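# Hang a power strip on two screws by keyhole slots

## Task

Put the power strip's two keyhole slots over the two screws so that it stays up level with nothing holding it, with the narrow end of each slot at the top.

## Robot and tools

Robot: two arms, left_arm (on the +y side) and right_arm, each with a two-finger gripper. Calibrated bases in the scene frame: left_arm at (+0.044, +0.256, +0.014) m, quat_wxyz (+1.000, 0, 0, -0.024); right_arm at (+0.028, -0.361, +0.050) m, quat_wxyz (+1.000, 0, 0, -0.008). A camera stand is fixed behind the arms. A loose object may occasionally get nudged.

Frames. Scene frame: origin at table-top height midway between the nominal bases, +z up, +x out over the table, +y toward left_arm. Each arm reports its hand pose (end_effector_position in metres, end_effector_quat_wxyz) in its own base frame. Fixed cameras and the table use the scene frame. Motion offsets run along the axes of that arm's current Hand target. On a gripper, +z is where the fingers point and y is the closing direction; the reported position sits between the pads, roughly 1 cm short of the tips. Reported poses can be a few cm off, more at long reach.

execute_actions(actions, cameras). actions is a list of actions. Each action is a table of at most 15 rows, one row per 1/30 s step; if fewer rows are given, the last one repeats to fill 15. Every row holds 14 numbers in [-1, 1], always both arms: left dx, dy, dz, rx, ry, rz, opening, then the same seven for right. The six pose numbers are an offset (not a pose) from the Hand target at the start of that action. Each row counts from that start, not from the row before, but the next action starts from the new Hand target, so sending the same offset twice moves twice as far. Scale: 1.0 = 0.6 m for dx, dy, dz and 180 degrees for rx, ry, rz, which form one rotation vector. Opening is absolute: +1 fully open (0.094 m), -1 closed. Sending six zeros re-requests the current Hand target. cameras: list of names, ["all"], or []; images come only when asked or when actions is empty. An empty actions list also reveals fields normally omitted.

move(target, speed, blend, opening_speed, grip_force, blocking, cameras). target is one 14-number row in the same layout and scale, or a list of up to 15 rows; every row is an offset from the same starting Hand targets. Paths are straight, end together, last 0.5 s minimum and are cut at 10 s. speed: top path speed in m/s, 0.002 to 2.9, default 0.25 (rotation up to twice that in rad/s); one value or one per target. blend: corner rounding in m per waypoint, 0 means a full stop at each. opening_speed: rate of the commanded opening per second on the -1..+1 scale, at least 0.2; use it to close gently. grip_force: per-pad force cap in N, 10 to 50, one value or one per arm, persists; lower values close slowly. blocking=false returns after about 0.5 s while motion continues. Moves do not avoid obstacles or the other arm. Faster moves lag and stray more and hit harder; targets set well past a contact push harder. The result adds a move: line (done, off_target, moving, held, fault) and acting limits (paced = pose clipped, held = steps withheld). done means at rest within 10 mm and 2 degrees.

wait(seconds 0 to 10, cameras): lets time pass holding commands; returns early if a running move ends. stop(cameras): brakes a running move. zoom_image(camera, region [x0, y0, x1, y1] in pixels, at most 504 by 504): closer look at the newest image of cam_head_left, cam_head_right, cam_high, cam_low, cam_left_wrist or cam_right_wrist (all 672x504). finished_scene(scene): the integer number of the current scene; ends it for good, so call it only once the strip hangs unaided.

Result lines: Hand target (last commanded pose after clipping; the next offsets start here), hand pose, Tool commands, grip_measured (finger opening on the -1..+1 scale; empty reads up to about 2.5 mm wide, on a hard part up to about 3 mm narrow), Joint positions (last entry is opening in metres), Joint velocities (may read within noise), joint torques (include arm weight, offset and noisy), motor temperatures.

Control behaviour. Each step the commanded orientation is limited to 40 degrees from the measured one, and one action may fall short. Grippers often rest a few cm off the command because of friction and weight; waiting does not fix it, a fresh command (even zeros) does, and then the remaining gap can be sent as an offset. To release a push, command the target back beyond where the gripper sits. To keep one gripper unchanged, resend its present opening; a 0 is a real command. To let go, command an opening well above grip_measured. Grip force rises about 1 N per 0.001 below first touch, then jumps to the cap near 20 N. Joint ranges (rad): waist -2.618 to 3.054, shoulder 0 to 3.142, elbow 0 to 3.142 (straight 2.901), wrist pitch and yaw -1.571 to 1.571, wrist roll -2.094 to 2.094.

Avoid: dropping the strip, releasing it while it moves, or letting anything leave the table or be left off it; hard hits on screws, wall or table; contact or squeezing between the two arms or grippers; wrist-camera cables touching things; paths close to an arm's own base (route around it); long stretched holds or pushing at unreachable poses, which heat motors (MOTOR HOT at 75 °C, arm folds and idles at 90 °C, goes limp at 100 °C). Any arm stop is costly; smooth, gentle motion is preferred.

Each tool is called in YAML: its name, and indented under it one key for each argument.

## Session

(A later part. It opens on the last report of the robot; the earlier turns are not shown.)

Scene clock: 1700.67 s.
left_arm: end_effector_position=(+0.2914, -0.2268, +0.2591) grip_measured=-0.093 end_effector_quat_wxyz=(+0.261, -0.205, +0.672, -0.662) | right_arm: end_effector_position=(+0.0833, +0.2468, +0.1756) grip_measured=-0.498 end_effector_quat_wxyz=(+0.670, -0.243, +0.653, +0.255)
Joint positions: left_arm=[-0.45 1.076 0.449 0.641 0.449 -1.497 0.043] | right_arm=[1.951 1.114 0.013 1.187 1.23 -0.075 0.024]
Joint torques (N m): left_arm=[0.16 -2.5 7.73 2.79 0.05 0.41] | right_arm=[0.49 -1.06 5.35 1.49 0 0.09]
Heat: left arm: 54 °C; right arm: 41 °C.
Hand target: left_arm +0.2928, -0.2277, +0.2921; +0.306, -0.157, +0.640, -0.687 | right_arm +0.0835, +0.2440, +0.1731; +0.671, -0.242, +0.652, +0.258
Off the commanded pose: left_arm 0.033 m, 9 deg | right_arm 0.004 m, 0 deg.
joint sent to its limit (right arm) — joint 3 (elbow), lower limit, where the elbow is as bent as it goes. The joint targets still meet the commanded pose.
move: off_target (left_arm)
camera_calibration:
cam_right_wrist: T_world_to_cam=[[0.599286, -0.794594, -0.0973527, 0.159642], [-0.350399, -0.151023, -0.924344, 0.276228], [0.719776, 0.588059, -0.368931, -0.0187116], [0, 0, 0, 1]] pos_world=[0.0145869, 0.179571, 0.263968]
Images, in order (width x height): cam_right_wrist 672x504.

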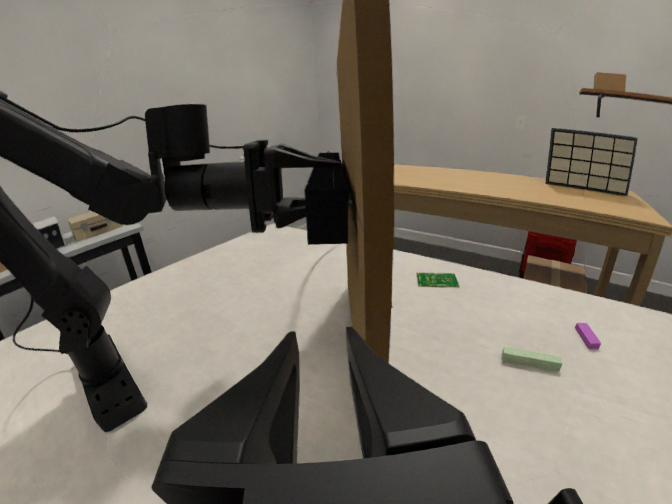

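move:
  target: [0,0.002,-0.015,0,0,0,-0.35,0,0,0,0,0,0,-0.5]
  speed: 0.05

move:
  target: [0,0.004,0,0,0,0,-0.35,0,0,0,0,0,0,-0.5]
  speed: 0.05

Scene clock: 1710.00 s.
left_arm: end_effector_position=(+0.2906, -0.2235, +0.2513) grip_measured=-0.093 end_effector_quat_wxyz=(+0.257, -0.206, +0.676, -0.659) | right_arm: end_effector_position=(+0.0833, +0.2468, +0.1756) grip_measured=-0.498 end_effector_quat_wxyz=(+0.670, -0.243, +0.653, +0.255)
Joint positions: left_arm=[-0.434 1.076 0.43 0.645 0.469 -1.495 0.043] | right_arm=[1.951 1.114 0.013 1.187 1.23 -0.075 0.024]
Joint torques (N m): left_arm=[0.49 -5.29 6.97 2.73 0.02 0.38] | right_arm=[0.43 -1.11 5.35 1.49 0.01 0.1]
Motor temperatures (°C): left_arm=[25 24 39 55 23 26 28] | right_arm=[25 27 35 41 25 24 27]
Heat: left arm: 55 °C; right arm: 41 °C.
Hand target: left_arm +0.2876, -0.2205, +0.2896; +0.306, -0.158, +0.640, -0.687 | right_arm +0.0835, +0.2440, +0.1731; +0.671, -0.242, +0.652, +0.258
Off the commanded pose: left_arm 0.039 m, 10 deg | right_arm 0.004 m, 0 deg.
joint sent to its limit (right arm) — joint 3 (elbow), lower limit, where the elbow is as bent as it goes. The joint targets still meet the commanded pose.
move: off_target (left_arm)

Scene clock: 1710.83 s.
left_arm: end_effector_position=(+0.2904, -0.2237, +0.2536) grip_measured=-0.093 end_effector_quat_wxyz=(+0.259, -0.203, +0.674, -0.661) | right_arm: end_effector_position=(+0.0833, +0.2468, +0.1756) grip_measured=-0.498 end_effector_quat_wxyz=(+0.670, -0.243, +0.653, +0.255)
Joint positions: left_arm=[-0.434 1.076 0.43 0.655 0.471 -1.495 0.043] | right_arm=[1.951 1.114 0.013 1.187 1.23 -0.075 0.024]
Joint torques (N m): left_arm=[0.54 -4.53 6.69 2.82 0.07 0.37] | right_arm=[0.44 -1.1 5.35 1.49 0.01 0.1]
Motor temperatures (°C): left_arm=[25 24 38 55 23 26 28] | right_arm=[25 27 35 41 25 24 27]
Heat: left arm: 55 °C; right arm: 41 °C.
Hand target: left_arm +0.2882, -0.2205, +0.2873; +0.306, -0.158, +0.640, -0.687 | right_arm +0.0835, +0.2440, +0.1731; +0.671, -0.242, +0.652, +0.258
Off the commanded pose: left_arm 0.034 m, 9 deg | right_arm 0.004 m, 0 deg.
joint sent to its limit (right arm) — joint 3 (elbow), lower limit, where the elbow is as bent as it goes. The joint targets still meet the commanded pose.
move: off_target (left_arm)

move:
  target: [0.004,-0.003,0.012,0,0,0,-0.35,0,0,0,0,0,0,-0.5]
  speed: 0.05
  cameras: ["cam_right_wrist"]

zoom_image:
  camera: "cam_right_wrist"
  region: [285, 140, 385, 240]

Scene clock: 1716.40 s.
left_arm: end_effector_position=(+0.2901, -0.2258, +0.2525) grip_measured=-0.093 end_effector_quat_wxyz=(+0.258, -0.204, +0.675, -0.661) | right_arm: end_effector_position=(+0.0833, +0.2468, +0.1756) grip_measured=-0.498 end_effector_quat_wxyz=(+0.670, -0.243, +0.653, +0.255)
Joint positions: left_arm=[-0.445 1.081 0.43 0.657 0.46 -1.495 0.043] | right_arm=[1.951 1.114 0.013 1.187 1.23 -0.075 0.024]
Joint torques (N m): left_arm=[-0.85 -3.32 7.91 2.75 -0.09 0.39] | right_arm=[0.42 -1.07 5.31 1.47 0.02 0.11]
Heat: left arm: 54 °C; right arm: 41 °C.
Hand target: left_arm +0.2903, -0.2277, +0.2894; +0.306, -0.158, +0.640, -0.687 | right_arm +0.0835, +0.2440, +0.1731; +0.671, -0.242, +0.652, +0.258
Off the commanded pose: left_arm 0.037 m, 9 deg | right_arm 0.004 m, 0 deg.
joint sent to its limit (right arm) — joint 3 (elbow), lower limit, where the elbow is as bent as it goes. The joint targets still meet the commanded pose.
move: off_target (left_arm)
camera_calibration:
cam_right_wrist: T_world_to_cam=[[0.599286, -0.794594, -0.0973527, 0.159642], [-0.350399, -0.151023, -0.924344, 0.276228], [0.719776, 0.588059, -0.368931, -0.0187116], [0, 0, 0, 1]] pos_world=[0.0145869, 0.179571, 0.263968]
Images, in order (width x height): cam_right_wrist 672x504.

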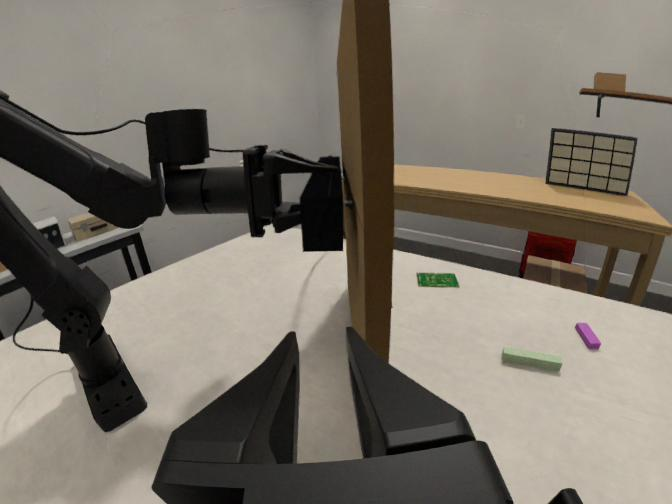

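Scaled by 5.040 from the camera's 672x504 image, which has a finer 960x720 frame.

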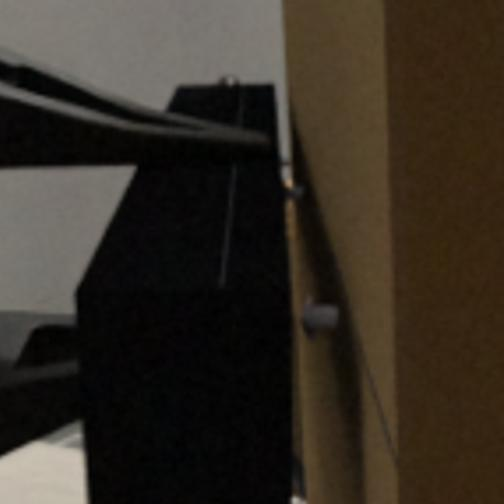

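move:
  target: [0.001,-0.008,-0.003,0,0,0,-0.35,0,0,0,0,0,0,-0.5]
  speed: 0.05

move:
  target: [0,-0.006,-0.001,0,0,0,-0.35,0,0,0,0,0,0,-0.5]
  speed: 0.05

Scene clock: 1731.33 s.
left_arm: end_effector_position=(+0.2905, -0.2255, +0.2525) grip_measured=-0.093 end_effector_quat_wxyz=(+0.259, -0.205, +0.674, -0.660) | right_arm: end_effector_position=(+0.0833, +0.2468, +0.1756) grip_measured=-0.498 end_effector_quat_wxyz=(+0.670, -0.243, +0.653, +0.255)
Joint positions: left_arm=[-0.445 1.081 0.43 0.657 0.457 -1.495 0.043] | right_arm=[1.951 1.114 0.013 1.187 1.23 -0.075 0.024]
Joint torques (N m): left_arm=[-0.98 -5.31 8.29 2.51 -0.07 0.37] | right_arm=[0.44 -1.11 5.39 1.48 0.02 0.11]
Heat: left arm: 53 °C; right arm: 40 °C.
Hand target: left_arm +0.2877, -0.2267, +0.2938; +0.306, -0.158, +0.640, -0.687 | right_arm +0.0835, +0.2440, +0.1731; +0.671, -0.242, +0.652, +0.258
Off the commanded pose: left_arm 0.041 m, 9 deg | right_arm 0.004 m, 0 deg.
joint sent to its limit (right arm) — joint 3 (elbow), lower limit, where the elbow is as bent as it goes. The joint targets still meet the commanded pose.
move: off_target (left_arm)

Scene clock: 1732.10 s.
left_arm: end_effector_position=(+0.2895, -0.2257, +0.2521) grip_measured=-0.093 end_effector_quat_wxyz=(+0.258, -0.206, +0.676, -0.659) | right_arm: end_effector_position=(+0.0833, +0.2468, +0.1756) grip_measured=-0.498 end_effector_quat_wxyz=(+0.670, -0.243, +0.653, +0.255)
Joint positions: left_arm=[-0.447 1.075 0.43 0.648 0.455 -1.495 0.043] | right_arm=[1.951 1.114 0.013 1.187 1.23 -0.075 0.024]
Joint torques (N m): left_arm=[-0.81 -5.86 8.85 2.37 -0.06 0.37] | right_arm=[0.43 -1.17 5.3 1.48 0 0.12]
Heat: left arm: 53 °C; right arm: 40 °C.
Hand target: left_arm +0.2866, -0.2262, +0.2973; +0.306, -0.158, +0.640, -0.687 | right_arm +0.0835, +0.2440, +0.1731; +0.671, -0.242, +0.652, +0.258
Off the commanded pose: left_arm 0.045 m, 9 deg | right_arm 0.004 m, 0 deg.
joint sent to its limit (right arm) — joint 3 (elbow), lower limit, where the elbow is as bent as it goes. The joint targets still meet the commanded pose.
move: off_target (left_arm)

move:
  target: [0.002,-0.03,-0.012,0,0,0,-0.35,0,0,0,0,0,0,-0.5]
  speed: 0.06

move:
  target: [0,0.012,0,0,0,0,-0.35,0,0,0,0,0,0,-0.5]
  speed: 0.06

move:
  target: [0,0.012,-0.003,0,0,0,-0.35,0,0,0,0,0,0,-0.5]
  speed: 0.06

Scene clock: 1742.50 s.
left_arm: end_effector_position=(+0.2772, -0.2202, +0.2552) grip_measured=-0.093 end_effector_quat_wxyz=(+0.250, -0.213, +0.683, -0.653) | right_arm: end_effector_position=(+0.0833, +0.2468, +0.1756) grip_measured=-0.498 end_effector_quat_wxyz=(+0.670, -0.243, +0.653, +0.255)
Joint positions: left_arm=[-0.449 0.978 0.43 0.522 0.454 -1.495 0.043] | right_arm=[1.951 1.114 0.013 1.187 1.23 -0.075 0.024]
Joint torques (N m): left_arm=[-0.46 -5.34 11.02 2.4 -0.03 0.37] | right_arm=[0.38 -1.14 5.33 1.5 0.01 0.11]
Heat: left arm: 54 °C; right arm: 40 °C.
Hand target: left_arm +0.2774, -0.2214, +0.3137; +0.306, -0.158, +0.640, -0.687 | right_arm +0.0835, +0.2440, +0.1731; +0.671, -0.242, +0.652, +0.258
Off the commanded pose: left_arm 0.058 m, 11 deg | right_arm 0.004 m, 0 deg.
joint sent to its limit (right arm) — joint 3 (elbow), lower limit, where the elbow is as bent as it goes. The joint targets still meet the commanded pose.
move: off_target (left_arm)

Scene clock: 1743.20 s.
left_arm: end_effector_position=(+0.2756, -0.2192, +0.2580) grip_measured=-0.093 end_effector_quat_wxyz=(+0.252, -0.212, +0.681, -0.654) | right_arm: end_effector_position=(+0.0833, +0.2468, +0.1756) grip_measured=-0.498 end_effector_quat_wxyz=(+0.670, -0.243, +0.653, +0.255)
Joint positions: left_arm=[-0.449 0.964 0.43 0.514 0.453 -1.495 0.043] | right_arm=[1.951 1.114 0.013 1.187 1.23 -0.075 0.024]
Joint torques (N m): left_arm=[-0.09 -2.56 9.76 2.82 0.01 0.39] | right_arm=[0.47 -1.1 5.35 1.48 0.01 0.11]
Heat: left arm: 54 °C; right arm: 40 °C.
Hand target: left_arm +0.2790, -0.2214, +0.3067; +0.306, -0.158, +0.640, -0.687 | right_arm +0.0835, +0.2440, +0.1731; +0.671, -0.242, +0.652, +0.258
Off the commanded pose: left_arm 0.049 m, 11 deg | right_arm 0.004 m, 0 deg.
joint sent to its limit (right arm) — joint 3 (elbow), lower limit, where the elbow is as bent as it goes. The joint targets still meet the commanded pose.
move: off_target (left_arm)

Scene clock: 1744.20 s.
left_arm: end_effector_position=(+0.2786, -0.2201, +0.2589) grip_measured=-0.093 end_effector_quat_wxyz=(+0.256, -0.209, +0.678, -0.657) | right_arm: end_effector_position=(+0.0833, +0.2468, +0.1756) grip_measured=-0.498 end_effector_quat_wxyz=(+0.670, -0.243, +0.653, +0.255)
Joint positions: left_arm=[-0.447 0.985 0.43 0.547 0.453 -1.495 0.043] | right_arm=[1.951 1.114 0.013 1.187 1.23 -0.075 0.024]
Joint torques (N m): left_arm=[0.36 -3.02 8.12 2.84 0.08 0.41] | right_arm=[0.38 -1.1 5.33 1.47 0.04 0.1]
Heat: left arm: 54 °C; right arm: 40 °C.
Hand target: left_arm +0.2794, -0.2200, +0.2994; +0.306, -0.158, +0.640, -0.687 | right_arm +0.0835, +0.2440, +0.1731; +0.671, -0.242, +0.652, +0.258
Off the commanded pose: left_arm 0.041 m, 10 deg | right_arm 0.004 m, 0 deg.
joint sent to its limit (right arm) — joint 3 (elbow), lower limit, where the elbow is as bent as it goes. The joint targets still meet the commanded pose.
move: off_target (left_arm)

move:
  target: [-0.008,0.003,0.0148,0,0,0,-0.35,0,0,0,0,0,0,-0.5]
  speed: 0.05

Scene clock: 1748.93 s.
left_arm: end_effector_position=(+0.2848, -0.2230, +0.2525) grip_measured=-0.093 end_effector_quat_wxyz=(+0.253, -0.210, +0.680, -0.656) | right_arm: end_effector_position=(+0.0833, +0.2468, +0.1756) grip_measured=-0.498 end_effector_quat_wxyz=(+0.670, -0.243, +0.653, +0.255)
Joint positions: left_arm=[-0.445 1.035 0.43 0.591 0.458 -1.495 0.043] | right_arm=[1.951 1.114 0.013 1.187 1.23 -0.075 0.024]
Joint torques (N m): left_arm=[0.49 -3.08 9.58 2.72 0.05 0.38] | right_arm=[0.43 -1.16 5.33 1.48 0.01 0.1]
Heat: left arm: 54 °C; right arm: 40 °C.
Hand target: left_arm +0.2889, -0.2239, +0.2997; +0.306, -0.158, +0.640, -0.687 | right_arm +0.0835, +0.2440, +0.1731; +0.671, -0.242, +0.652, +0.258
Off the commanded pose: left_arm 0.047 m, 10 deg | right_arm 0.004 m, 0 deg.
joint sent to its limit (right arm) — joint 3 (elbow), lower limit, where the elbow is as bent as it goes. The joint targets still meet the commanded pose.
move: off_target (left_arm)

move:
  target: [0,-0.018,-0.004,0,0,0,-0.35,0,0,0,0,0,0,-0.5]
  speed: 0.06

move:
  target: [0,-0.007,0,0,0,0,-0.35,0,0,0,0,0,0,-0.5]
  speed: 0.06

Scene clock: 1756.57 s.
left_arm: end_effector_position=(+0.2833, -0.2224, +0.2518) grip_measured=-0.093 end_effector_quat_wxyz=(+0.251, -0.211, +0.682, -0.654) | right_arm: end_effector_position=(+0.0833, +0.2468, +0.1756) grip_measured=-0.498 end_effector_quat_wxyz=(+0.670, -0.243, +0.653, +0.255)
Joint positions: left_arm=[-0.445 1.024 0.43 0.572 0.459 -1.495 0.043] | right_arm=[1.951 1.114 0.013 1.187 1.23 -0.075 0.024]
Joint torques (N m): left_arm=[0.47 -5.6 11.14 2.42 0.06 0.38] | right_arm=[0.43 -1.16 5.33 1.5 0.03 0.11]
Heat: left arm: 54 °C; right arm: 40 °C.
Hand target: left_arm +0.2851, -0.2220, +0.3099; +0.306, -0.158, +0.640, -0.687 | right_arm +0.0835, +0.2440, +0.1731; +0.671, -0.242, +0.652, +0.258
Off the commanded pose: left_arm 0.058 m, 11 deg | right_arm 0.004 m, 0 deg.
joint sent to its limit (right arm) — joint 3 (elbow), lower limit, where the elbow is as bent as it goes. The joint targets still meet the commanded pose.
move: off_target (left_arm)

Scene clock: 1757.53 s.
left_arm: end_effector_position=(+0.2816, -0.2216, +0.2562) grip_measured=-0.093 end_effector_quat_wxyz=(+0.251, -0.211, +0.682, -0.654) | right_arm: end_effector_position=(+0.0833, +0.2468, +0.1756) grip_measured=-0.498 end_effector_quat_wxyz=(+0.670, -0.243, +0.653, +0.255)
Joint positions: left_arm=[-0.445 1.005 0.441 0.543 0.459 -1.495 0.043] | right_arm=[1.951 1.114 0.013 1.187 1.23 -0.075 0.024]
Joint torques (N m): left_arm=[0.34 -4.86 11.3 2.45 0.03 0.38] | right_arm=[0.42 -1.1 5.34 1.47 0.02 0.11]
Heat: left arm: 54 °C; right arm: 40 °C.
Hand target: left_arm +0.2842, -0.2221, +0.3140; +0.306, -0.158, +0.640, -0.687 | right_arm +0.0835, +0.2440, +0.1731; +0.671, -0.242, +0.652, +0.258
Off the commanded pose: left_arm 0.058 m, 11 deg | right_arm 0.004 m, 0 deg.
joint sent to its limit (right arm) — joint 3 (elbow), lower limit, where the elbow is as bent as it goes. The joint targets still meet the commanded pose.
move: off_target (left_arm)

move:
  target: [-0.006,0.012,0.01,0,0,0,-0.35,0,0,0,0,0,0,-0.5]
  speed: 0.05

move:
  target: [-0.003,0.008,0.005,0,0,0,-0.35,0,0,0,0,0,0,-0.5]
  speed: 0.05

Scene clock: 1769.50 s.
left_arm: end_effector_position=(+0.2850, -0.2219, +0.2515) grip_measured=-0.093 end_effector_quat_wxyz=(+0.249, -0.214, +0.684, -0.651) | right_arm: end_effector_position=(+0.0833, +0.2468, +0.1756) grip_measured=-0.498 end_effector_quat_wxyz=(+0.670, -0.243, +0.653, +0.255)
Joint positions: left_arm=[-0.439 1.027 0.441 0.555 0.463 -1.495 0.043] | right_arm=[1.951 1.114 0.013 1.187 1.23 -0.075 0.024]
Joint torques (N m): left_arm=[0.46 -3.03 11.14 2.73 0.05 0.38] | right_arm=[0.42 -1.1 5.37 1.47 0.02 0.11]
Heat: left arm: 53 °C; right arm: 40 °C.
Hand target: left_arm +0.2921, -0.2245, +0.3084; +0.306, -0.158, +0.640, -0.687 | right_arm +0.0835, +0.2440, +0.1731; +0.671, -0.242, +0.652, +0.258
Off the commanded pose: left_arm 0.057 m, 11 deg | right_arm 0.004 m, 0 deg.
joint sent to its limit (right arm) — joint 3 (elbow), lower limit, where the elbow is as bent as it goes. The joint targets still meet the commanded pose.
move: off_target (left_arm)

Scene clock: 1770.50 s.
left_arm: end_effector_position=(+0.2891, -0.2231, +0.2487) grip_measured=-0.093 end_effector_quat_wxyz=(+0.249, -0.214, +0.684, -0.651) | right_arm: end_effector_position=(+0.0833, +0.2468, +0.1756) grip_measured=-0.498 end_effector_quat_wxyz=(+0.670, -0.243, +0.653, +0.255)
Joint positions: left_arm=[-0.436 1.058 0.441 0.586 0.466 -1.495 0.043] | right_arm=[1.951 1.114 0.013 1.187 1.23 -0.075 0.024]
Joint torques (N m): left_arm=[0.5 -3.26 10.86 2.72 0.08 0.38] | right_arm=[0.36 -1.1 5.39 1.48 -0.01 0.11]
Heat: left arm: 53 °C; right arm: 40 °C.
Hand target: left_arm +0.2963, -0.2257, +0.3045; +0.306, -0.158, +0.640, -0.687 | right_arm +0.0835, +0.2440, +0.1731; +0.671, -0.242, +0.652, +0.258
Off the commanded pose: left_arm 0.056 m, 11 deg | right_arm 0.004 m, 0 deg.
joint sent to its limit (right arm) — joint 3 (elbow), lower limit, where the elbow is as bent as it goes. The joint targets still meet the commanded pose.
move: off_target (left_arm)

move:
  target: [0.002,0.012,-0.001,0.012,0,0,-0.35,0,0,0,0,0,0,-0.5]
  speed: 0.05

move:
  target: [0.0,0.008,0,0.006,0,0,-0.35,0,0,0,0,0,0,-0.5]
  speed: 0.05
  cameras: ["cam_right_wrist"]

zoom_image:
  camera: "cam_right_wrist"
  region: [285, 140, 385, 240]

Scene clock: 1776.80 s.
left_arm: end_effector_position=(+0.2945, -0.2246, +0.2537) grip_measured=-0.093 end_effector_quat_wxyz=(+0.257, -0.206, +0.670, -0.665) | right_arm: end_effector_position=(+0.0833, +0.2468, +0.1756) grip_measured=-0.498 end_effector_quat_wxyz=(+0.670, -0.243, +0.653, +0.255)
Joint positions: left_arm=[-0.431 1.104 0.434 0.689 0.472 -1.508 0.043] | right_arm=[1.951 1.114 0.013 1.187 1.23 -0.075 0.024]
Joint torques (N m): left_arm=[0.09 -2.71 8.16 3.01 0.03 0.34] | right_arm=[0.42 -1.1 5.37 1.5 0 0.11]
Heat: left arm: 53 °C; right arm: 40 °C.
Hand target: left_arm +0.2966, -0.2259, +0.2971; +0.309, -0.152, +0.627, -0.699 | right_arm +0.0835, +0.2440, +0.1731; +0.671, -0.242, +0.652, +0.258
Off the commanded pose: left_arm 0.044 m, 11 deg | right_arm 0.004 m, 0 deg.
joint sent to its limit (right arm) — joint 3 (elbow), lower limit, where the elbow is as bent as it goes. The joint targets still meet the commanded pose.
move: off_target (left_arm)

Scene clock: 1777.83 s.
left_arm: end_effector_position=(+0.2949, -0.2244, +0.2528) grip_measured=-0.093 end_effector_quat_wxyz=(+0.261, -0.200, +0.659, -0.676) | right_arm: end_effector_position=(+0.0833, +0.2468, +0.1756) grip_measured=-0.498 end_effector_quat_wxyz=(+0.670, -0.243, +0.653, +0.255)
Joint positions: left_arm=[-0.426 1.136 0.406 0.788 0.482 -1.524 0.043] | right_arm=[1.951 1.114 0.013 1.187 1.23 -0.075 0.024]
Joint torques (N m): left_arm=[-0.14 -2.24 8.46 2.9 -0.01 0.36] | right_arm=[0.49 -1.1 5.33 1.47 0.01 0.11]
Heat: left arm: 54 °C; right arm: 40 °C.
Hand target: left_arm +0.2977, -0.2261, +0.2926; +0.310, -0.149, +0.620, -0.705 | right_arm +0.0835, +0.2440, +0.1731; +0.671, -0.242, +0.652, +0.258
Off the commanded pose: left_arm 0.040 m, 10 deg | right_arm 0.004 m, 0 deg.
joint sent to its limit (right arm) — joint 3 (elbow), lower limit, where the elbow is as bent as it goes. The joint targets still meet the commanded pose.
move: off_target (left_arm)
camera_calibration:
cam_right_wrist: T_world_to_cam=[[0.599286, -0.794594, -0.0973527, 0.159642], [-0.350399, -0.151023, -0.924344, 0.276228], [0.719776, 0.588059, -0.368931, -0.0187116], [0, 0, 0, 1]] pos_world=[0.0145869, 0.179571, 0.263968]
Images, in order (width x height): cam_right_wrist 672x504.

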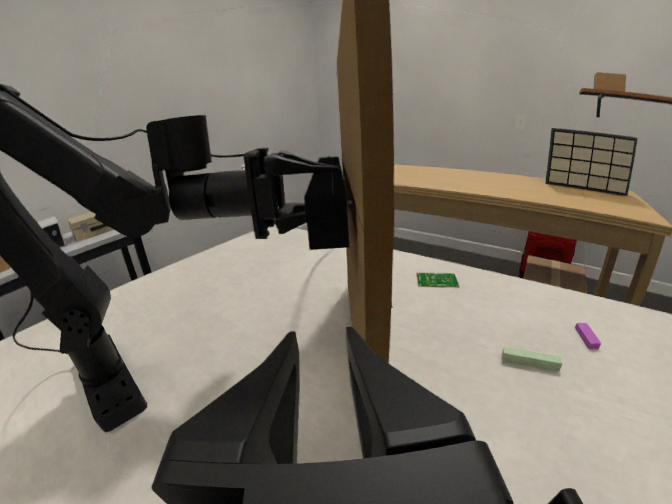

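Scaled by 5.040 from the camera's 672x504 image, which has a finer 960x720 frame.

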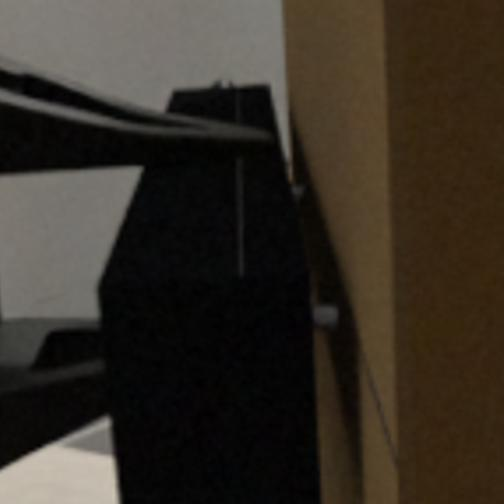

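move:
  target:
    - [0,-0.02,0.01,-0.008,0,0,-0.35,0,0,0,0,0,0,-0.5]
    - [0.02,-0.01,0.01,-0.008,0,0,-0.35,0,0,0,0,0,0,-0.5]
    - [0.02,0.005,0.01,-0.008,0,0,-0.35,0,0,0,0,0,0,-0.5]
    - [0,0.01,0.01,-0.008,0,0,-0.35,0,0,0,0,0,0,-0.5]
    - [-0.02,0.005,0.01,-0.008,0,0,-0.35,0,0,0,0,0,0,-0.5]
    - [-0.02,-0.015,0.01,-0.008,0,0,-0.35,0,0,0,0,0,0,-0.5]
    - [0,-0.025,0.012,-0.008,0,0,-0.35,0,0,0,0,0,0,-0.5]
    - [0.025,-0.02,0.012,-0.008,0,0,-0.35,0,0,0,0,0,0,-0.5]
    - [0.025,0,0.012,-0.008,0,0,-0.35,0,0,0,0,0,0,-0.5]
    - [0,0.0,0.012,-0.008,0,0,-0.35,0,0,0,0,0,0,-0.5]
  speed: 0.06
  blend: [0.008,0.008,0.008,0.008,0.008,0.008,0.008,0.008,0.008,0]
  cameras: ["cam_right_wrist","cam_left_wrist"]

zoom_image:
  camera: "cam_right_wrist"
  region: [285, 140, 385, 240]

Scene clock: 1803.90 s.
left_arm: end_effector_position=(+0.2983, -0.2225, +0.2504) grip_measured=-0.094 end_effector_quat_wxyz=(+0.264, -0.213, +0.664, -0.666) | right_arm: end_effector_position=(+0.0833, +0.2468, +0.1756) grip_measured=-0.498 end_effector_quat_wxyz=(+0.670, -0.243, +0.653, +0.255)
Joint positions: left_arm=[-0.43 1.125 0.419 0.736 0.453 -1.516 0.043] | right_arm=[1.951 1.114 0.013 1.187 1.23 -0.075 0.024]
Joint torques (N m): left_arm=[-1.2 -1.25 10.03 2.84 0.08 0.45] | right_arm=[0.38 -1.16 5.33 1.48 0 0.11]
Motor temperatures (°C): left_arm=[25 24 38 56 23 26 28] | right_arm=[25 27 34 40 25 24 26]
Heat: left arm: 56 °C; right arm: 40 °C.
Hand target: left_arm +0.3021, -0.2317, +0.2938; +0.308, -0.153, +0.629, -0.697 | right_arm +0.0835, +0.2440, +0.1731; +0.671, -0.242, +0.652, +0.258
Off the commanded pose: left_arm 0.045 m, 10 deg | right_arm 0.004 m, 0 deg.
joint sent to its limit (right arm) — joint 3 (elbow), lower limit, where the elbow is as bent as it goes. The joint targets still meet the commanded pose.
move: off_target (left_arm); blend cut to 0.0067 m at target 1, 0.0045 m at target 2, 0.0045 m at target 3, 0.0062 m at target 4, 0.006 m at target 5, 0.006 m at target 6, 0.0067 m at target 7, 0.006 m at target 8, 0.006 m at target 9
camera_calibration:
cam_left_wrist: T_world_to_cam=[[-0.145409, -0.00295667, 0.989367, -0.211526], [-0.959246, -0.244469, -0.141712, 0.310818], [0.242288, -0.969653, 0.0327116, -0.177004], [0, 0, 0, 1]] pos_world=[0.310279, -0.0962723, 0.259113]
cam_right_wrist: T_world_to_cam=[[0.599286, -0.794594, -0.0973527, 0.159642], [-0.350399, -0.151023, -0.924344, 0.276228], [0.719776, 0.588059, -0.368931, -0.0187116], [0, 0, 0, 1]] pos_world=[0.0145869, 0.179571, 0.263968]
Images, in order (width x height): cam_left_wrist 672x504, cam_right_wrist 672x504.

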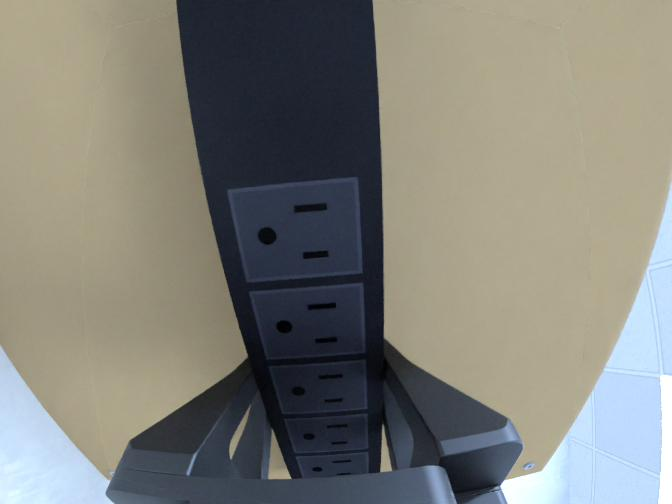

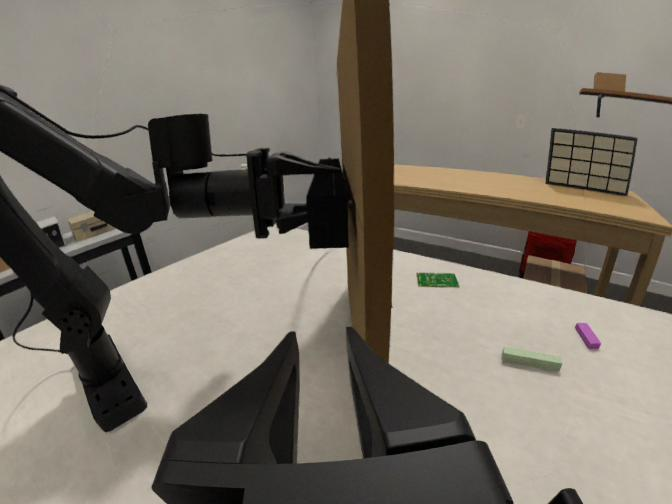

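Scaled by 5.040 from the camera's 672x504 image, which has a finer 960x720 frame.

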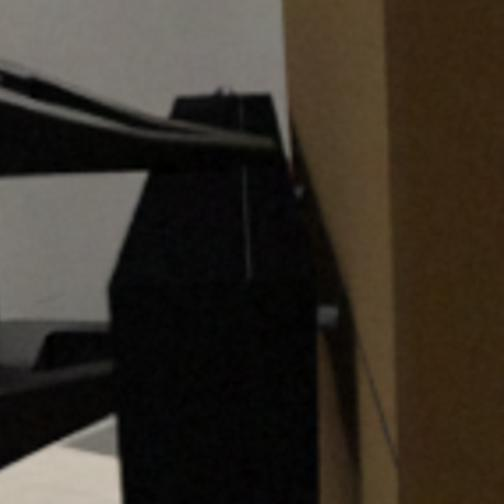

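move:
  target:
    - [0.02,-0.01,0.003,0,0,0,-0.35,0,0,0,0,0,0,-0.5]
    - [0.035,-0.025,0.003,0,0,0,-0.35,0,0,0,0,0,0,-0.5]
    - [0.035,0,0.003,0,0,0,-0.35,0,0,0,0,0,0,-0.5]
    - [0.015,0.0,0.003,0,0,0,-0.35,0,0,0,0,0,0,-0.5]
    - [0.015,-0.03,0.003,0,0,0,-0.35,0,0,0,0,0,0,-0.5]
    - [0.04,-0.03,0.003,0,0,0,-0.35,0,0,0,0,0,0,-0.5]
    - [0.04,-0.005,0.003,0,0,0,-0.35,0,0,0,0,0,0,-0.5]
    - [0.025,-0.015,0.003,0,0,0,-0.35,0,0,0,0,0,0,-0.5]
  speed: 0.06
  blend: [0.004,0.004,0.004,0.004,0.004,0.004,0.004,0]
  cameras: ["cam_right_wrist"]

zoom_image:
  camera: "cam_right_wrist"
  region: [285, 140, 385, 240]

Scene clock: 1813.27 s.
left_arm: end_effector_position=(+0.2948, -0.2253, +0.2508) grip_measured=-0.095 end_effector_quat_wxyz=(+0.281, -0.233, +0.662, -0.655) | right_arm: end_effector_position=(+0.0833, +0.2468, +0.1756) grip_measured=-0.498 end_effector_quat_wxyz=(+0.670, -0.243, +0.653, +0.255)
Joint positions: left_arm=[-0.497 1.082 0.414 0.684 0.331 -1.509 0.043] | right_arm=[1.951 1.114 0.013 1.187 1.23 -0.075 0.024]
Joint torques (N m): left_arm=[-1.73 -1.91 10.45 2.81 0.58 0.53] | right_arm=[0.42 -1.07 5.34 1.47 0.02 0.1]
Motor temperatures (°C): left_arm=[25 24 40 58 24 26 28] | right_arm=[25 27 34 40 25 24 26]
Heat: left arm: 58 °C; right arm: 40 °C.
Hand target: left_arm +0.2896, -0.2423, +0.3002; +0.308, -0.153, +0.629, -0.697 | right_arm +0.0835, +0.2440, +0.1731; +0.671, -0.242, +0.652, +0.258
Off the commanded pose: left_arm 0.053 m, 12 deg | right_arm 0.004 m, 0 deg.
joint sent to its limit (right arm) — joint 3 (elbow), lower limit, where the elbow is as bent as it goes. The joint targets still meet the commanded pose.
move: off_target (left_arm)
camera_calibration:
cam_right_wrist: T_world_to_cam=[[0.599286, -0.794594, -0.0973527, 0.159642], [-0.350399, -0.151023, -0.924344, 0.276228], [0.719776, 0.588059, -0.368931, -0.0187116], [0, 0, 0, 1]] pos_world=[0.0145869, 0.179571, 0.263968]
Images, in order (width x height): cam_right_wrist 672x504.

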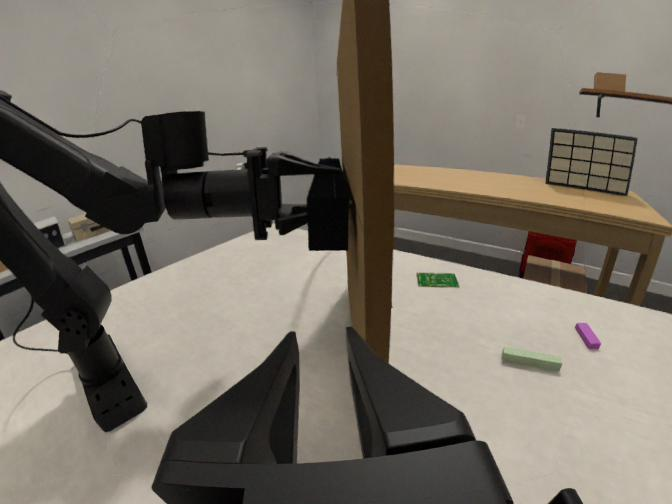

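Scaled by 5.040 from the camera's 672x504 image, which has a finer 960x720 frame.

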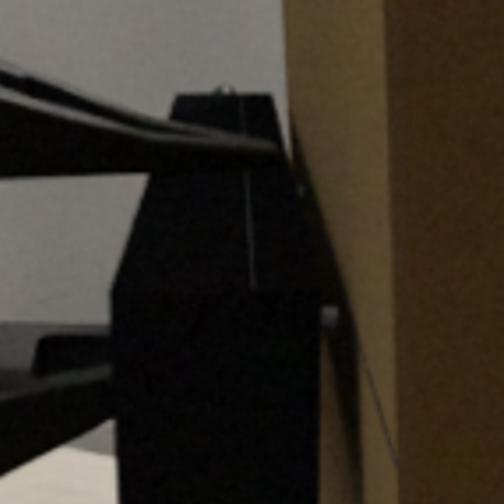

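move:
  target:
    - [0.0,-0.015,-0.006,0,0,0,-0.35,0,0,0,0,0,0,-0.5]
    - [0.008,-0.02,-0.006,0,0,0,-0.35,0,0,0,0,0,0,-0.5]
    - [0.0,-0.015,-0.006,0,0,0,-0.35,0,0,0,0,0,0,-0.5]
  speed: 0.06

Scene clock: 1818.43 s.
left_arm: end_effector_position=(+0.2901, -0.2276, +0.2505) grip_measured=-0.095 end_effector_quat_wxyz=(+0.275, -0.229, +0.666, -0.654) | right_arm: end_effector_position=(+0.0833, +0.2468, +0.1756) grip_measured=-0.498 end_effector_quat_wxyz=(+0.670, -0.243, +0.653, +0.255)
Joint positions: left_arm=[-0.507 1.065 0.414 0.658 0.335 -1.507 0.042] | right_arm=[1.951 1.114 0.013 1.187 1.23 -0.075 0.024]
Joint torques (N m): left_arm=[-0.72 -4.04 11.34 2.57 0.52 0.51] | right_arm=[0.39 -1.02 5.35 1.48 -0.01 0.11]
Motor temperatures (°C): left_arm=[25 24 41 57 24 26 28] | right_arm=[25 27 34 40 25 24 26]
Heat: left arm: 57 °C; right arm: 40 °C.
Hand target: left_arm +0.2852, -0.2393, +0.3084; +0.308, -0.153, +0.629, -0.697 | right_arm +0.0835, +0.2440, +0.1731; +0.671, -0.242, +0.652, +0.258
Off the commanded pose: left_arm 0.059 m, 12 deg | right_arm 0.004 m, 0 deg.
joint sent to its limit (right arm) — joint 3 (elbow), lower limit, where the elbow is as bent as it goes. The joint targets still meet the commanded pose.
move: off_target (left_arm)

move:
  target: [0,-0.008,-0.004,0,0,0,-0.35,0,0,0,0,0,0,-0.5]
  speed: 0.06

move:
  target: [0,-0.005,0,0,0,0,-0.35,0,0,0,0,0,0,-0.5]
  speed: 0.06

Scene clock: 1823.70 s.
left_arm: end_effector_position=(+0.2879, -0.2282, +0.2498) grip_measured=-0.095 end_effector_quat_wxyz=(+0.271, -0.227, +0.669, -0.653) | right_arm: end_effector_position=(+0.0833, +0.2468, +0.1756) grip_measured=-0.498 end_effector_quat_wxyz=(+0.670, -0.243, +0.653, +0.255)
Joint positions: left_arm=[-0.507 1.057 0.414 0.644 0.344 -1.505 0.042] | right_arm=[1.951 1.114 0.013 1.187 1.23 -0.075 0.024]
Joint torques (N m): left_arm=[-0.39 -5.49 11.73 2.42 0.54 0.49] | right_arm=[0.44 -1.13 5.35 1.48 0 0.13]
Motor temperatures (°C): left_arm=[25 24 41 56 24 26 28] | right_arm=[25 27 34 39 25 24 26]
Heat: left arm: 56 °C; right arm: 39 °C.
Hand target: left_arm +0.2827, -0.2373, +0.3127; +0.308, -0.153, +0.629, -0.697 | right_arm +0.0835, +0.2440, +0.1731; +0.671, -0.242, +0.652, +0.258
Off the commanded pose: left_arm 0.064 m, 12 deg | right_arm 0.004 m, 0 deg.
joint sent to its limit (right arm) — joint 3 (elbow), lower limit, where the elbow is as bent as it goes. The joint targets still meet the commanded pose.
move: off_target (left_arm)

Scene clock: 1824.43 s.
left_arm: end_effector_position=(+0.2842, -0.2297, +0.2514) grip_measured=-0.095 end_effector_quat_wxyz=(+0.263, -0.222, +0.673, -0.654) | right_arm: end_effector_position=(+0.0833, +0.2468, +0.1756) grip_measured=-0.498 end_effector_quat_wxyz=(+0.670, -0.243, +0.653, +0.255)
Joint positions: left_arm=[-0.507 1.042 0.421 0.615 0.363 -1.505 0.042] | right_arm=[1.951 1.114 0.013 1.187 1.23 -0.075 0.024]
Joint torques (N m): left_arm=[-0.54 -5.03 11.84 2.52 0.3 0.47] | right_arm=[0.5 -1.13 5.35 1.47 0.03 0.09]
Motor temperatures (°C): left_arm=[25 24 42 56 24 26 28] | right_arm=[25 27 34 39 25 24 26]
Heat: left arm: 56 °C; right arm: 39 °C.
Hand target: left_arm +0.2820, -0.2373, +0.3155; +0.308, -0.153, +0.629, -0.697 | right_arm +0.0835, +0.2440, +0.1731; +0.671, -0.242, +0.652, +0.258
Off the commanded pose: left_arm 0.065 m, 12 deg | right_arm 0.004 m, 0 deg.
joint sent to its limit (right arm) — joint 3 (elbow), lower limit, where the elbow is as bent as it goes. The joint targets still meet the commanded pose.
move: off_target (left_arm)

move:
  target: [-0.008,-0.014,0.004,0,0,0,-0.35,0,0,0,0,0,0,-0.5]
  speed: 0.06

Scene clock: 1828.10 s.
left_arm: end_effector_position=(+0.2824, -0.2310, +0.2541) grip_measured=-0.095 end_effector_quat_wxyz=(+0.253, -0.220, +0.680, -0.652) | right_arm: end_effector_position=(+0.0833, +0.2468, +0.1756) grip_measured=-0.498 end_effector_quat_wxyz=(+0.670, -0.243, +0.653, +0.255)
Joint positions: left_arm=[-0.501 1.028 0.446 0.557 0.387 -1.505 0.042] | right_arm=[1.951 1.114 0.013 1.187 1.23 -0.075 0.024]
Joint torques (N m): left_arm=[0.14 -4.77 12.55 2.65 0.18 0.45] | right_arm=[0.4 -1.13 5.31 1.49 0.01 0.11]
Motor temperatures (°C): left_arm=[25 24 42 55 24 26 28] | right_arm=[25 27 34 39 25 24 26]
Heat: left arm: 55 °C; right arm: 39 °C.
Hand target: left_arm +0.2852, -0.2360, +0.3248; +0.308, -0.153, +0.629, -0.697 | right_arm +0.0835, +0.2440, +0.1731; +0.671, -0.242, +0.652, +0.258
Off the commanded pose: left_arm 0.071 m, 13 deg | right_arm 0.004 m, 0 deg.
joint sent to its limit (right arm) — joint 3 (elbow), lower limit, where the elbow is as bent as it goes. The joint targets still meet the commanded pose.
move: off_target (left_arm)

move:
  target: [-0.012,0.012,0.0,0,0,0,-0.35,0,0,0,0,0,0,-0.5]
  speed: 0.06

move:
  target: [-0.004,0.012,0.0,0,0,0,-0.35,0,0,0,0,0,0,-0.5]
  speed: 0.06
  cameras: ["cam_right_wrist"]

zoom_image:
  camera: "cam_right_wrist"
  region: [285, 140, 385, 240]

Scene clock: 1835.23 s.
left_arm: end_effector_position=(+0.2843, -0.2275, +0.2570) grip_measured=-0.096 end_effector_quat_wxyz=(+0.249, -0.214, +0.680, -0.656) | right_arm: end_effector_position=(+0.0833, +0.2468, +0.1756) grip_measured=-0.498 end_effector_quat_wxyz=(+0.670, -0.243, +0.653, +0.255)
Joint positions: left_arm=[-0.467 1.032 0.452 0.563 0.436 -1.505 0.042] | right_arm=[1.951 1.114 0.013 1.187 1.23 -0.075 0.024]
Joint torques (N m): left_arm=[0.32 -2.47 11.62 2.92 0.09 0.39] | right_arm=[0.42 -1.05 5.35 1.47 0 0.11]
Motor temperatures (°C): left_arm=[25 24 42 57 24 26 28] | right_arm=[25 27 34 39 25 24 26]
Heat: left arm: 57 °C; right arm: 39 °C.
Hand target: left_arm +0.2923, -0.2317, +0.3192; +0.308, -0.153, +0.629, -0.697 | right_arm +0.0835, +0.2440, +0.1731; +0.671, -0.242, +0.652, +0.258
Off the commanded pose: left_arm 0.063 m, 12 deg | right_arm 0.004 m, 0 deg.
joint sent to its limit (right arm) — joint 3 (elbow), lower limit, where the elbow is as bent as it goes. The joint targets still meet the commanded pose.
move: off_target (left_arm)

Scene clock: 1836.20 s.
left_arm: end_effector_position=(+0.2868, -0.2281, +0.2565) grip_measured=-0.096 end_effector_quat_wxyz=(+0.247, -0.209, +0.679, -0.659) | right_arm: end_effector_position=(+0.0833, +0.2468, +0.1756) grip_measured=-0.498 end_effector_quat_wxyz=(+0.670, -0.243, +0.653, +0.255)
Joint positions: left_arm=[-0.455 1.056 0.452 0.595 0.459 -1.507 0.042] | right_arm=[1.951 1.114 0.013 1.187 1.23 -0.075 0.024]
Joint torques (N m): left_arm=[0.49 -2.22 10.76 2.98 -0.05 0.32] | right_arm=[0.43 -1.1 5.33 1.48 0 0.12]
Motor temperatures (°C): left_arm=[25 24 42 57 24 26 28] | right_arm=[25 27 34 39 25 24 26]
Heat: left arm: 57 °C; right arm: 39 °C.
Hand target: left_arm +0.2958, -0.2303, +0.3126; +0.308, -0.153, +0.629, -0.697 | right_arm +0.0835, +0.2440, +0.1731; +0.671, -0.242, +0.652, +0.258
Off the commanded pose: left_arm 0.057 m, 12 deg | right_arm 0.004 m, 0 deg.
joint sent to its limit (right arm) — joint 3 (elbow), lower limit, where the elbow is as bent as it goes. The joint targets still meet the commanded pose.
move: off_target (left_arm)
camera_calibration:
cam_right_wrist: T_world_to_cam=[[0.599286, -0.794594, -0.0973527, 0.159642], [-0.350399, -0.151023, -0.924344, 0.276228], [0.719776, 0.588059, -0.368931, -0.0187116], [0, 0, 0, 1]] pos_world=[0.0145869, 0.179571, 0.263968]
Images, in order (width x height): cam_right_wrist 672x504.

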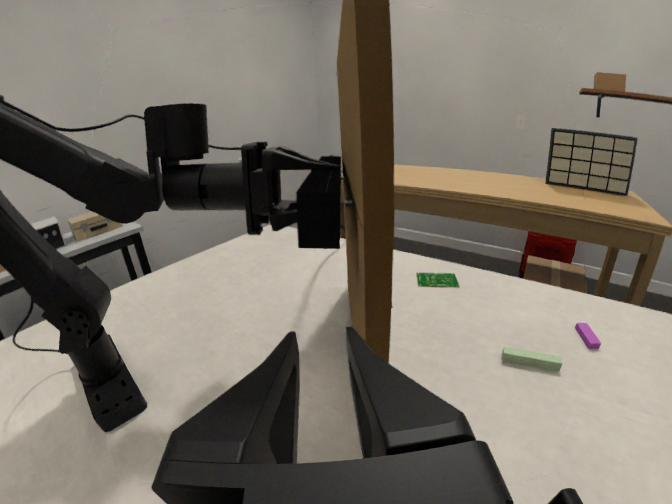

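Scaled by 5.040 from the camera's 672x504 image, which has a finer 960x720 frame.

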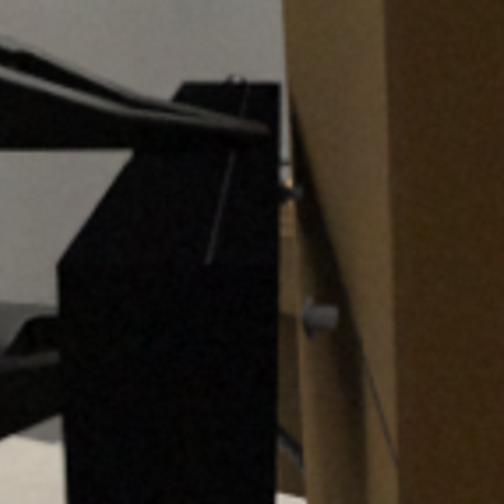

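move:
  target: [-0.003,0.004,0.006,0.003,-0.007,0.0035,-0.35,0,0,0,0,0,0,-0.5]
  speed: 0.05

move:
  target: [0,0.004,0.003,0.003,0,0,-0.35,0,0,0,0,0,0,-0.5]
  speed: 0.05
  cameras: ["cam_right_wrist"]

zoom_image:
  camera: "cam_right_wrist"
  region: [285, 140, 385, 240]

Scene clock: 1848.30 s.
left_arm: end_effector_position=(+0.2889, -0.2295, +0.2563) grip_measured=-0.096 end_effector_quat_wxyz=(+0.249, -0.208, +0.676, -0.661) | right_arm: end_effector_position=(+0.0833, +0.2468, +0.1756) grip_measured=-0.498 end_effector_quat_wxyz=(+0.670, -0.243, +0.653, +0.255)
Joint positions: left_arm=[-0.458 1.073 0.452 0.619 0.454 -1.508 0.042] | right_arm=[1.951 1.114 0.013 1.187 1.23 -0.075 0.024]
Joint torques (N m): left_arm=[-0.64 -1.89 10.33 3.1 -0.31 0.44] | right_arm=[0.4 -1.13 5.35 1.49 0.01 0.1]
Motor temperatures (°C): left_arm=[25 24 42 59 24 26 28] | right_arm=[25 27 34 39 25 24 26]
Heat: left arm: 59 °C; right arm: 39 °C.
Hand target: left_arm +0.2999, -0.2321, +0.3113; +0.320, -0.155, +0.623, -0.697 | right_arm +0.0835, +0.2440, +0.1731; +0.671, -0.242, +0.652, +0.258
Off the commanded pose: left_arm 0.056 m, 12 deg | right_arm 0.004 m, 0 deg.
joint sent to its limit (right arm) — joint 3 (elbow), lower limit, where the elbow is as bent as it goes. The joint targets still meet the commanded pose.
move: off_target (left_arm)

Scene clock: 1849.00 s.
left_arm: end_effector_position=(+0.2880, -0.2312, +0.2566) grip_measured=-0.096 end_effector_quat_wxyz=(+0.246, -0.204, +0.676, -0.664) | right_arm: end_effector_position=(+0.0833, +0.2468, +0.1756) grip_measured=-0.498 end_effector_quat_wxyz=(+0.670, -0.243, +0.653, +0.255)
Joint positions: left_arm=[-0.459 1.079 0.452 0.629 0.463 -1.509 0.042] | right_arm=[1.951 1.114 0.013 1.187 1.23 -0.075 0.024]
Joint torques (N m): left_arm=[-0.57 -0.96 9.92 3.3 -0.4 0.43] | right_arm=[0.47 -1.21 5.41 1.47 0.01 0.11]
Motor temperatures (°C): left_arm=[25 24 41 59 24 26 28] | right_arm=[25 27 34 39 25 24 26]
Heat: left arm: 59 °C; right arm: 39 °C.
Hand target: left_arm +0.3017, -0.2334, +0.3092; +0.320, -0.154, +0.620, -0.700 | right_arm +0.0835, +0.2440, +0.1731; +0.671, -0.242, +0.652, +0.258
Off the commanded pose: left_arm 0.054 m, 13 deg | right_arm 0.004 m, 0 deg.
joint sent to its limit (right arm) — joint 3 (elbow), lower limit, where the elbow is as bent as it goes. The joint targets still meet the commanded pose.
move: off_target (left_arm)
camera_calibration:
cam_right_wrist: T_world_to_cam=[[0.599286, -0.794594, -0.0973527, 0.159642], [-0.350399, -0.151023, -0.924344, 0.276228], [0.719776, 0.588059, -0.368931, -0.0187116], [0, 0, 0, 1]] pos_world=[0.0145869, 0.179571, 0.263968]
Images, in order (width x height): cam_right_wrist 672x504.

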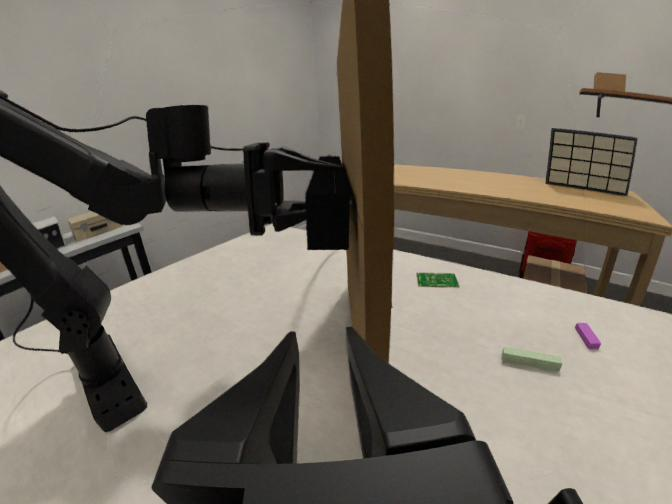

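Scaled by 5.040 from the camera's 672x504 image, which has a finer 960x720 frame.

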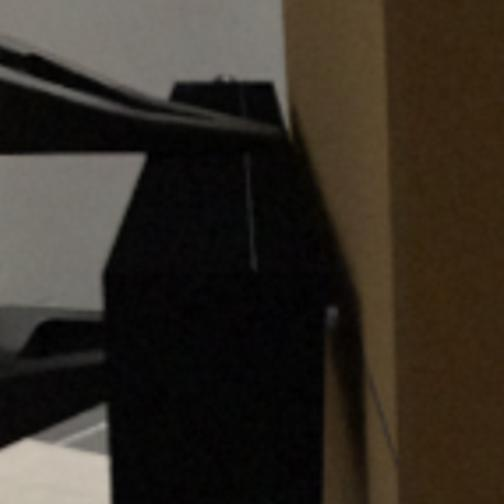

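move:
  target: [0,0.002,0.008,0,0.006,0,-0.35,0,0,0,0,0,0,-0.5]
  speed: 0.05

move:
  target: [-0.002,0.002,0.006,0,0.006,0,-0.35,0,0,0,0,0,0,-0.5]
  speed: 0.05
  cameras: ["cam_right_wrist"]

zoom_image:
  camera: "cam_right_wrist"
  region: [285, 140, 385, 240]

Scene clock: 1857.27 s.
left_arm: end_effector_position=(+0.2880, -0.2316, +0.2560) grip_measured=-0.096 end_effector_quat_wxyz=(+0.240, -0.197, +0.677, -0.668) | right_arm: end_effector_position=(+0.0833, +0.2468, +0.1756) grip_measured=-0.498 end_effector_quat_wxyz=(+0.670, -0.243, +0.653, +0.255)
Joint positions: left_arm=[-0.445 1.094 0.451 0.65 0.497 -1.512 0.042] | right_arm=[1.951 1.114 0.013 1.187 1.23 -0.075 0.024]
Joint torques (N m): left_arm=[-1.33 -0.06 11.06 3.17 -0.48 0.44] | right_arm=[0.53 -1.14 5.37 1.48 0.01 0.1]
Motor temperatures (°C): left_arm=[25 24 41 61 24 26 28] | right_arm=[25 27 34 39 25 24 26]
Heat: left arm: 61 °C; right arm: 39 °C.
Hand target: left_arm +0.3049, -0.2372, +0.3089; +0.315, -0.147, +0.623, -0.701 | right_arm +0.0835, +0.2440, +0.1731; +0.671, -0.242, +0.652, +0.258
Off the commanded pose: left_arm 0.056 m, 13 deg | right_arm 0.004 m, 0 deg.
joint sent to its limit (right arm) — joint 3 (elbow), lower limit, where the elbow is as bent as it goes. The joint targets still meet the commanded pose.
move: off_target (left_arm)

Scene clock: 1858.20 s.
left_arm: end_effector_position=(+0.2881, -0.2319, +0.2554) grip_measured=-0.096 end_effector_quat_wxyz=(+0.232, -0.187, +0.677, -0.672) | right_arm: end_effector_position=(+0.0833, +0.2468, +0.1756) grip_measured=-0.498 end_effector_quat_wxyz=(+0.670, -0.243, +0.653, +0.255)
Joint positions: left_arm=[-0.426 1.112 0.451 0.675 0.543 -1.515 0.042] | right_arm=[1.951 1.114 0.013 1.187 1.23 -0.075 0.024]
Joint torques (N m): left_arm=[-1.73 0.36 11.9 3.04 -0.61 0.44] | right_arm=[0.42 -1.11 5.33 1.49 0.03 0.1]
Motor temperatures (°C): left_arm=[25 24 41 61 24 26 28] | right_arm=[25 27 34 39 25 24 26]
Heat: left arm: 61 °C; right arm: 39 °C.
Hand target: left_arm +0.3083, -0.2393, +0.3086; +0.309, -0.141, +0.626, -0.702 | right_arm +0.0835, +0.2440, +0.1731; +0.671, -0.242, +0.652, +0.258
Off the commanded pose: left_arm 0.057 m, 12 deg | right_arm 0.004 m, 0 deg.
joint sent to its limit (right arm) — joint 3 (elbow), lower limit, where the elbow is as bent as it goes. The joint targets still meet the commanded pose.
move: off_target (left_arm)
camera_calibration:
cam_right_wrist: T_world_to_cam=[[0.599286, -0.794594, -0.0973527, 0.159642], [-0.350399, -0.151023, -0.924344, 0.276228], [0.719776, 0.588059, -0.368931, -0.0187116], [0, 0, 0, 1]] pos_world=[0.0145869, 0.179571, 0.263968]
Images, in order (width x height): cam_right_wrist 672x504.

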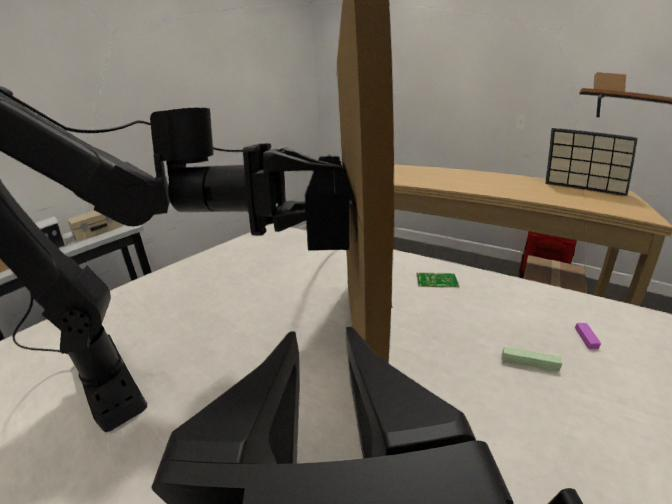

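Scaled by 5.040 from the camera's 672x504 image, which has a finer 960x720 frame.

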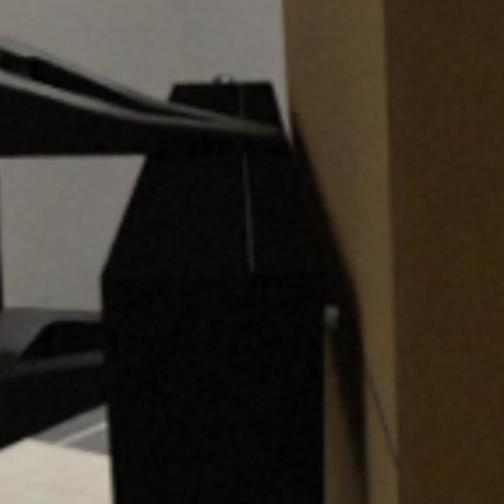

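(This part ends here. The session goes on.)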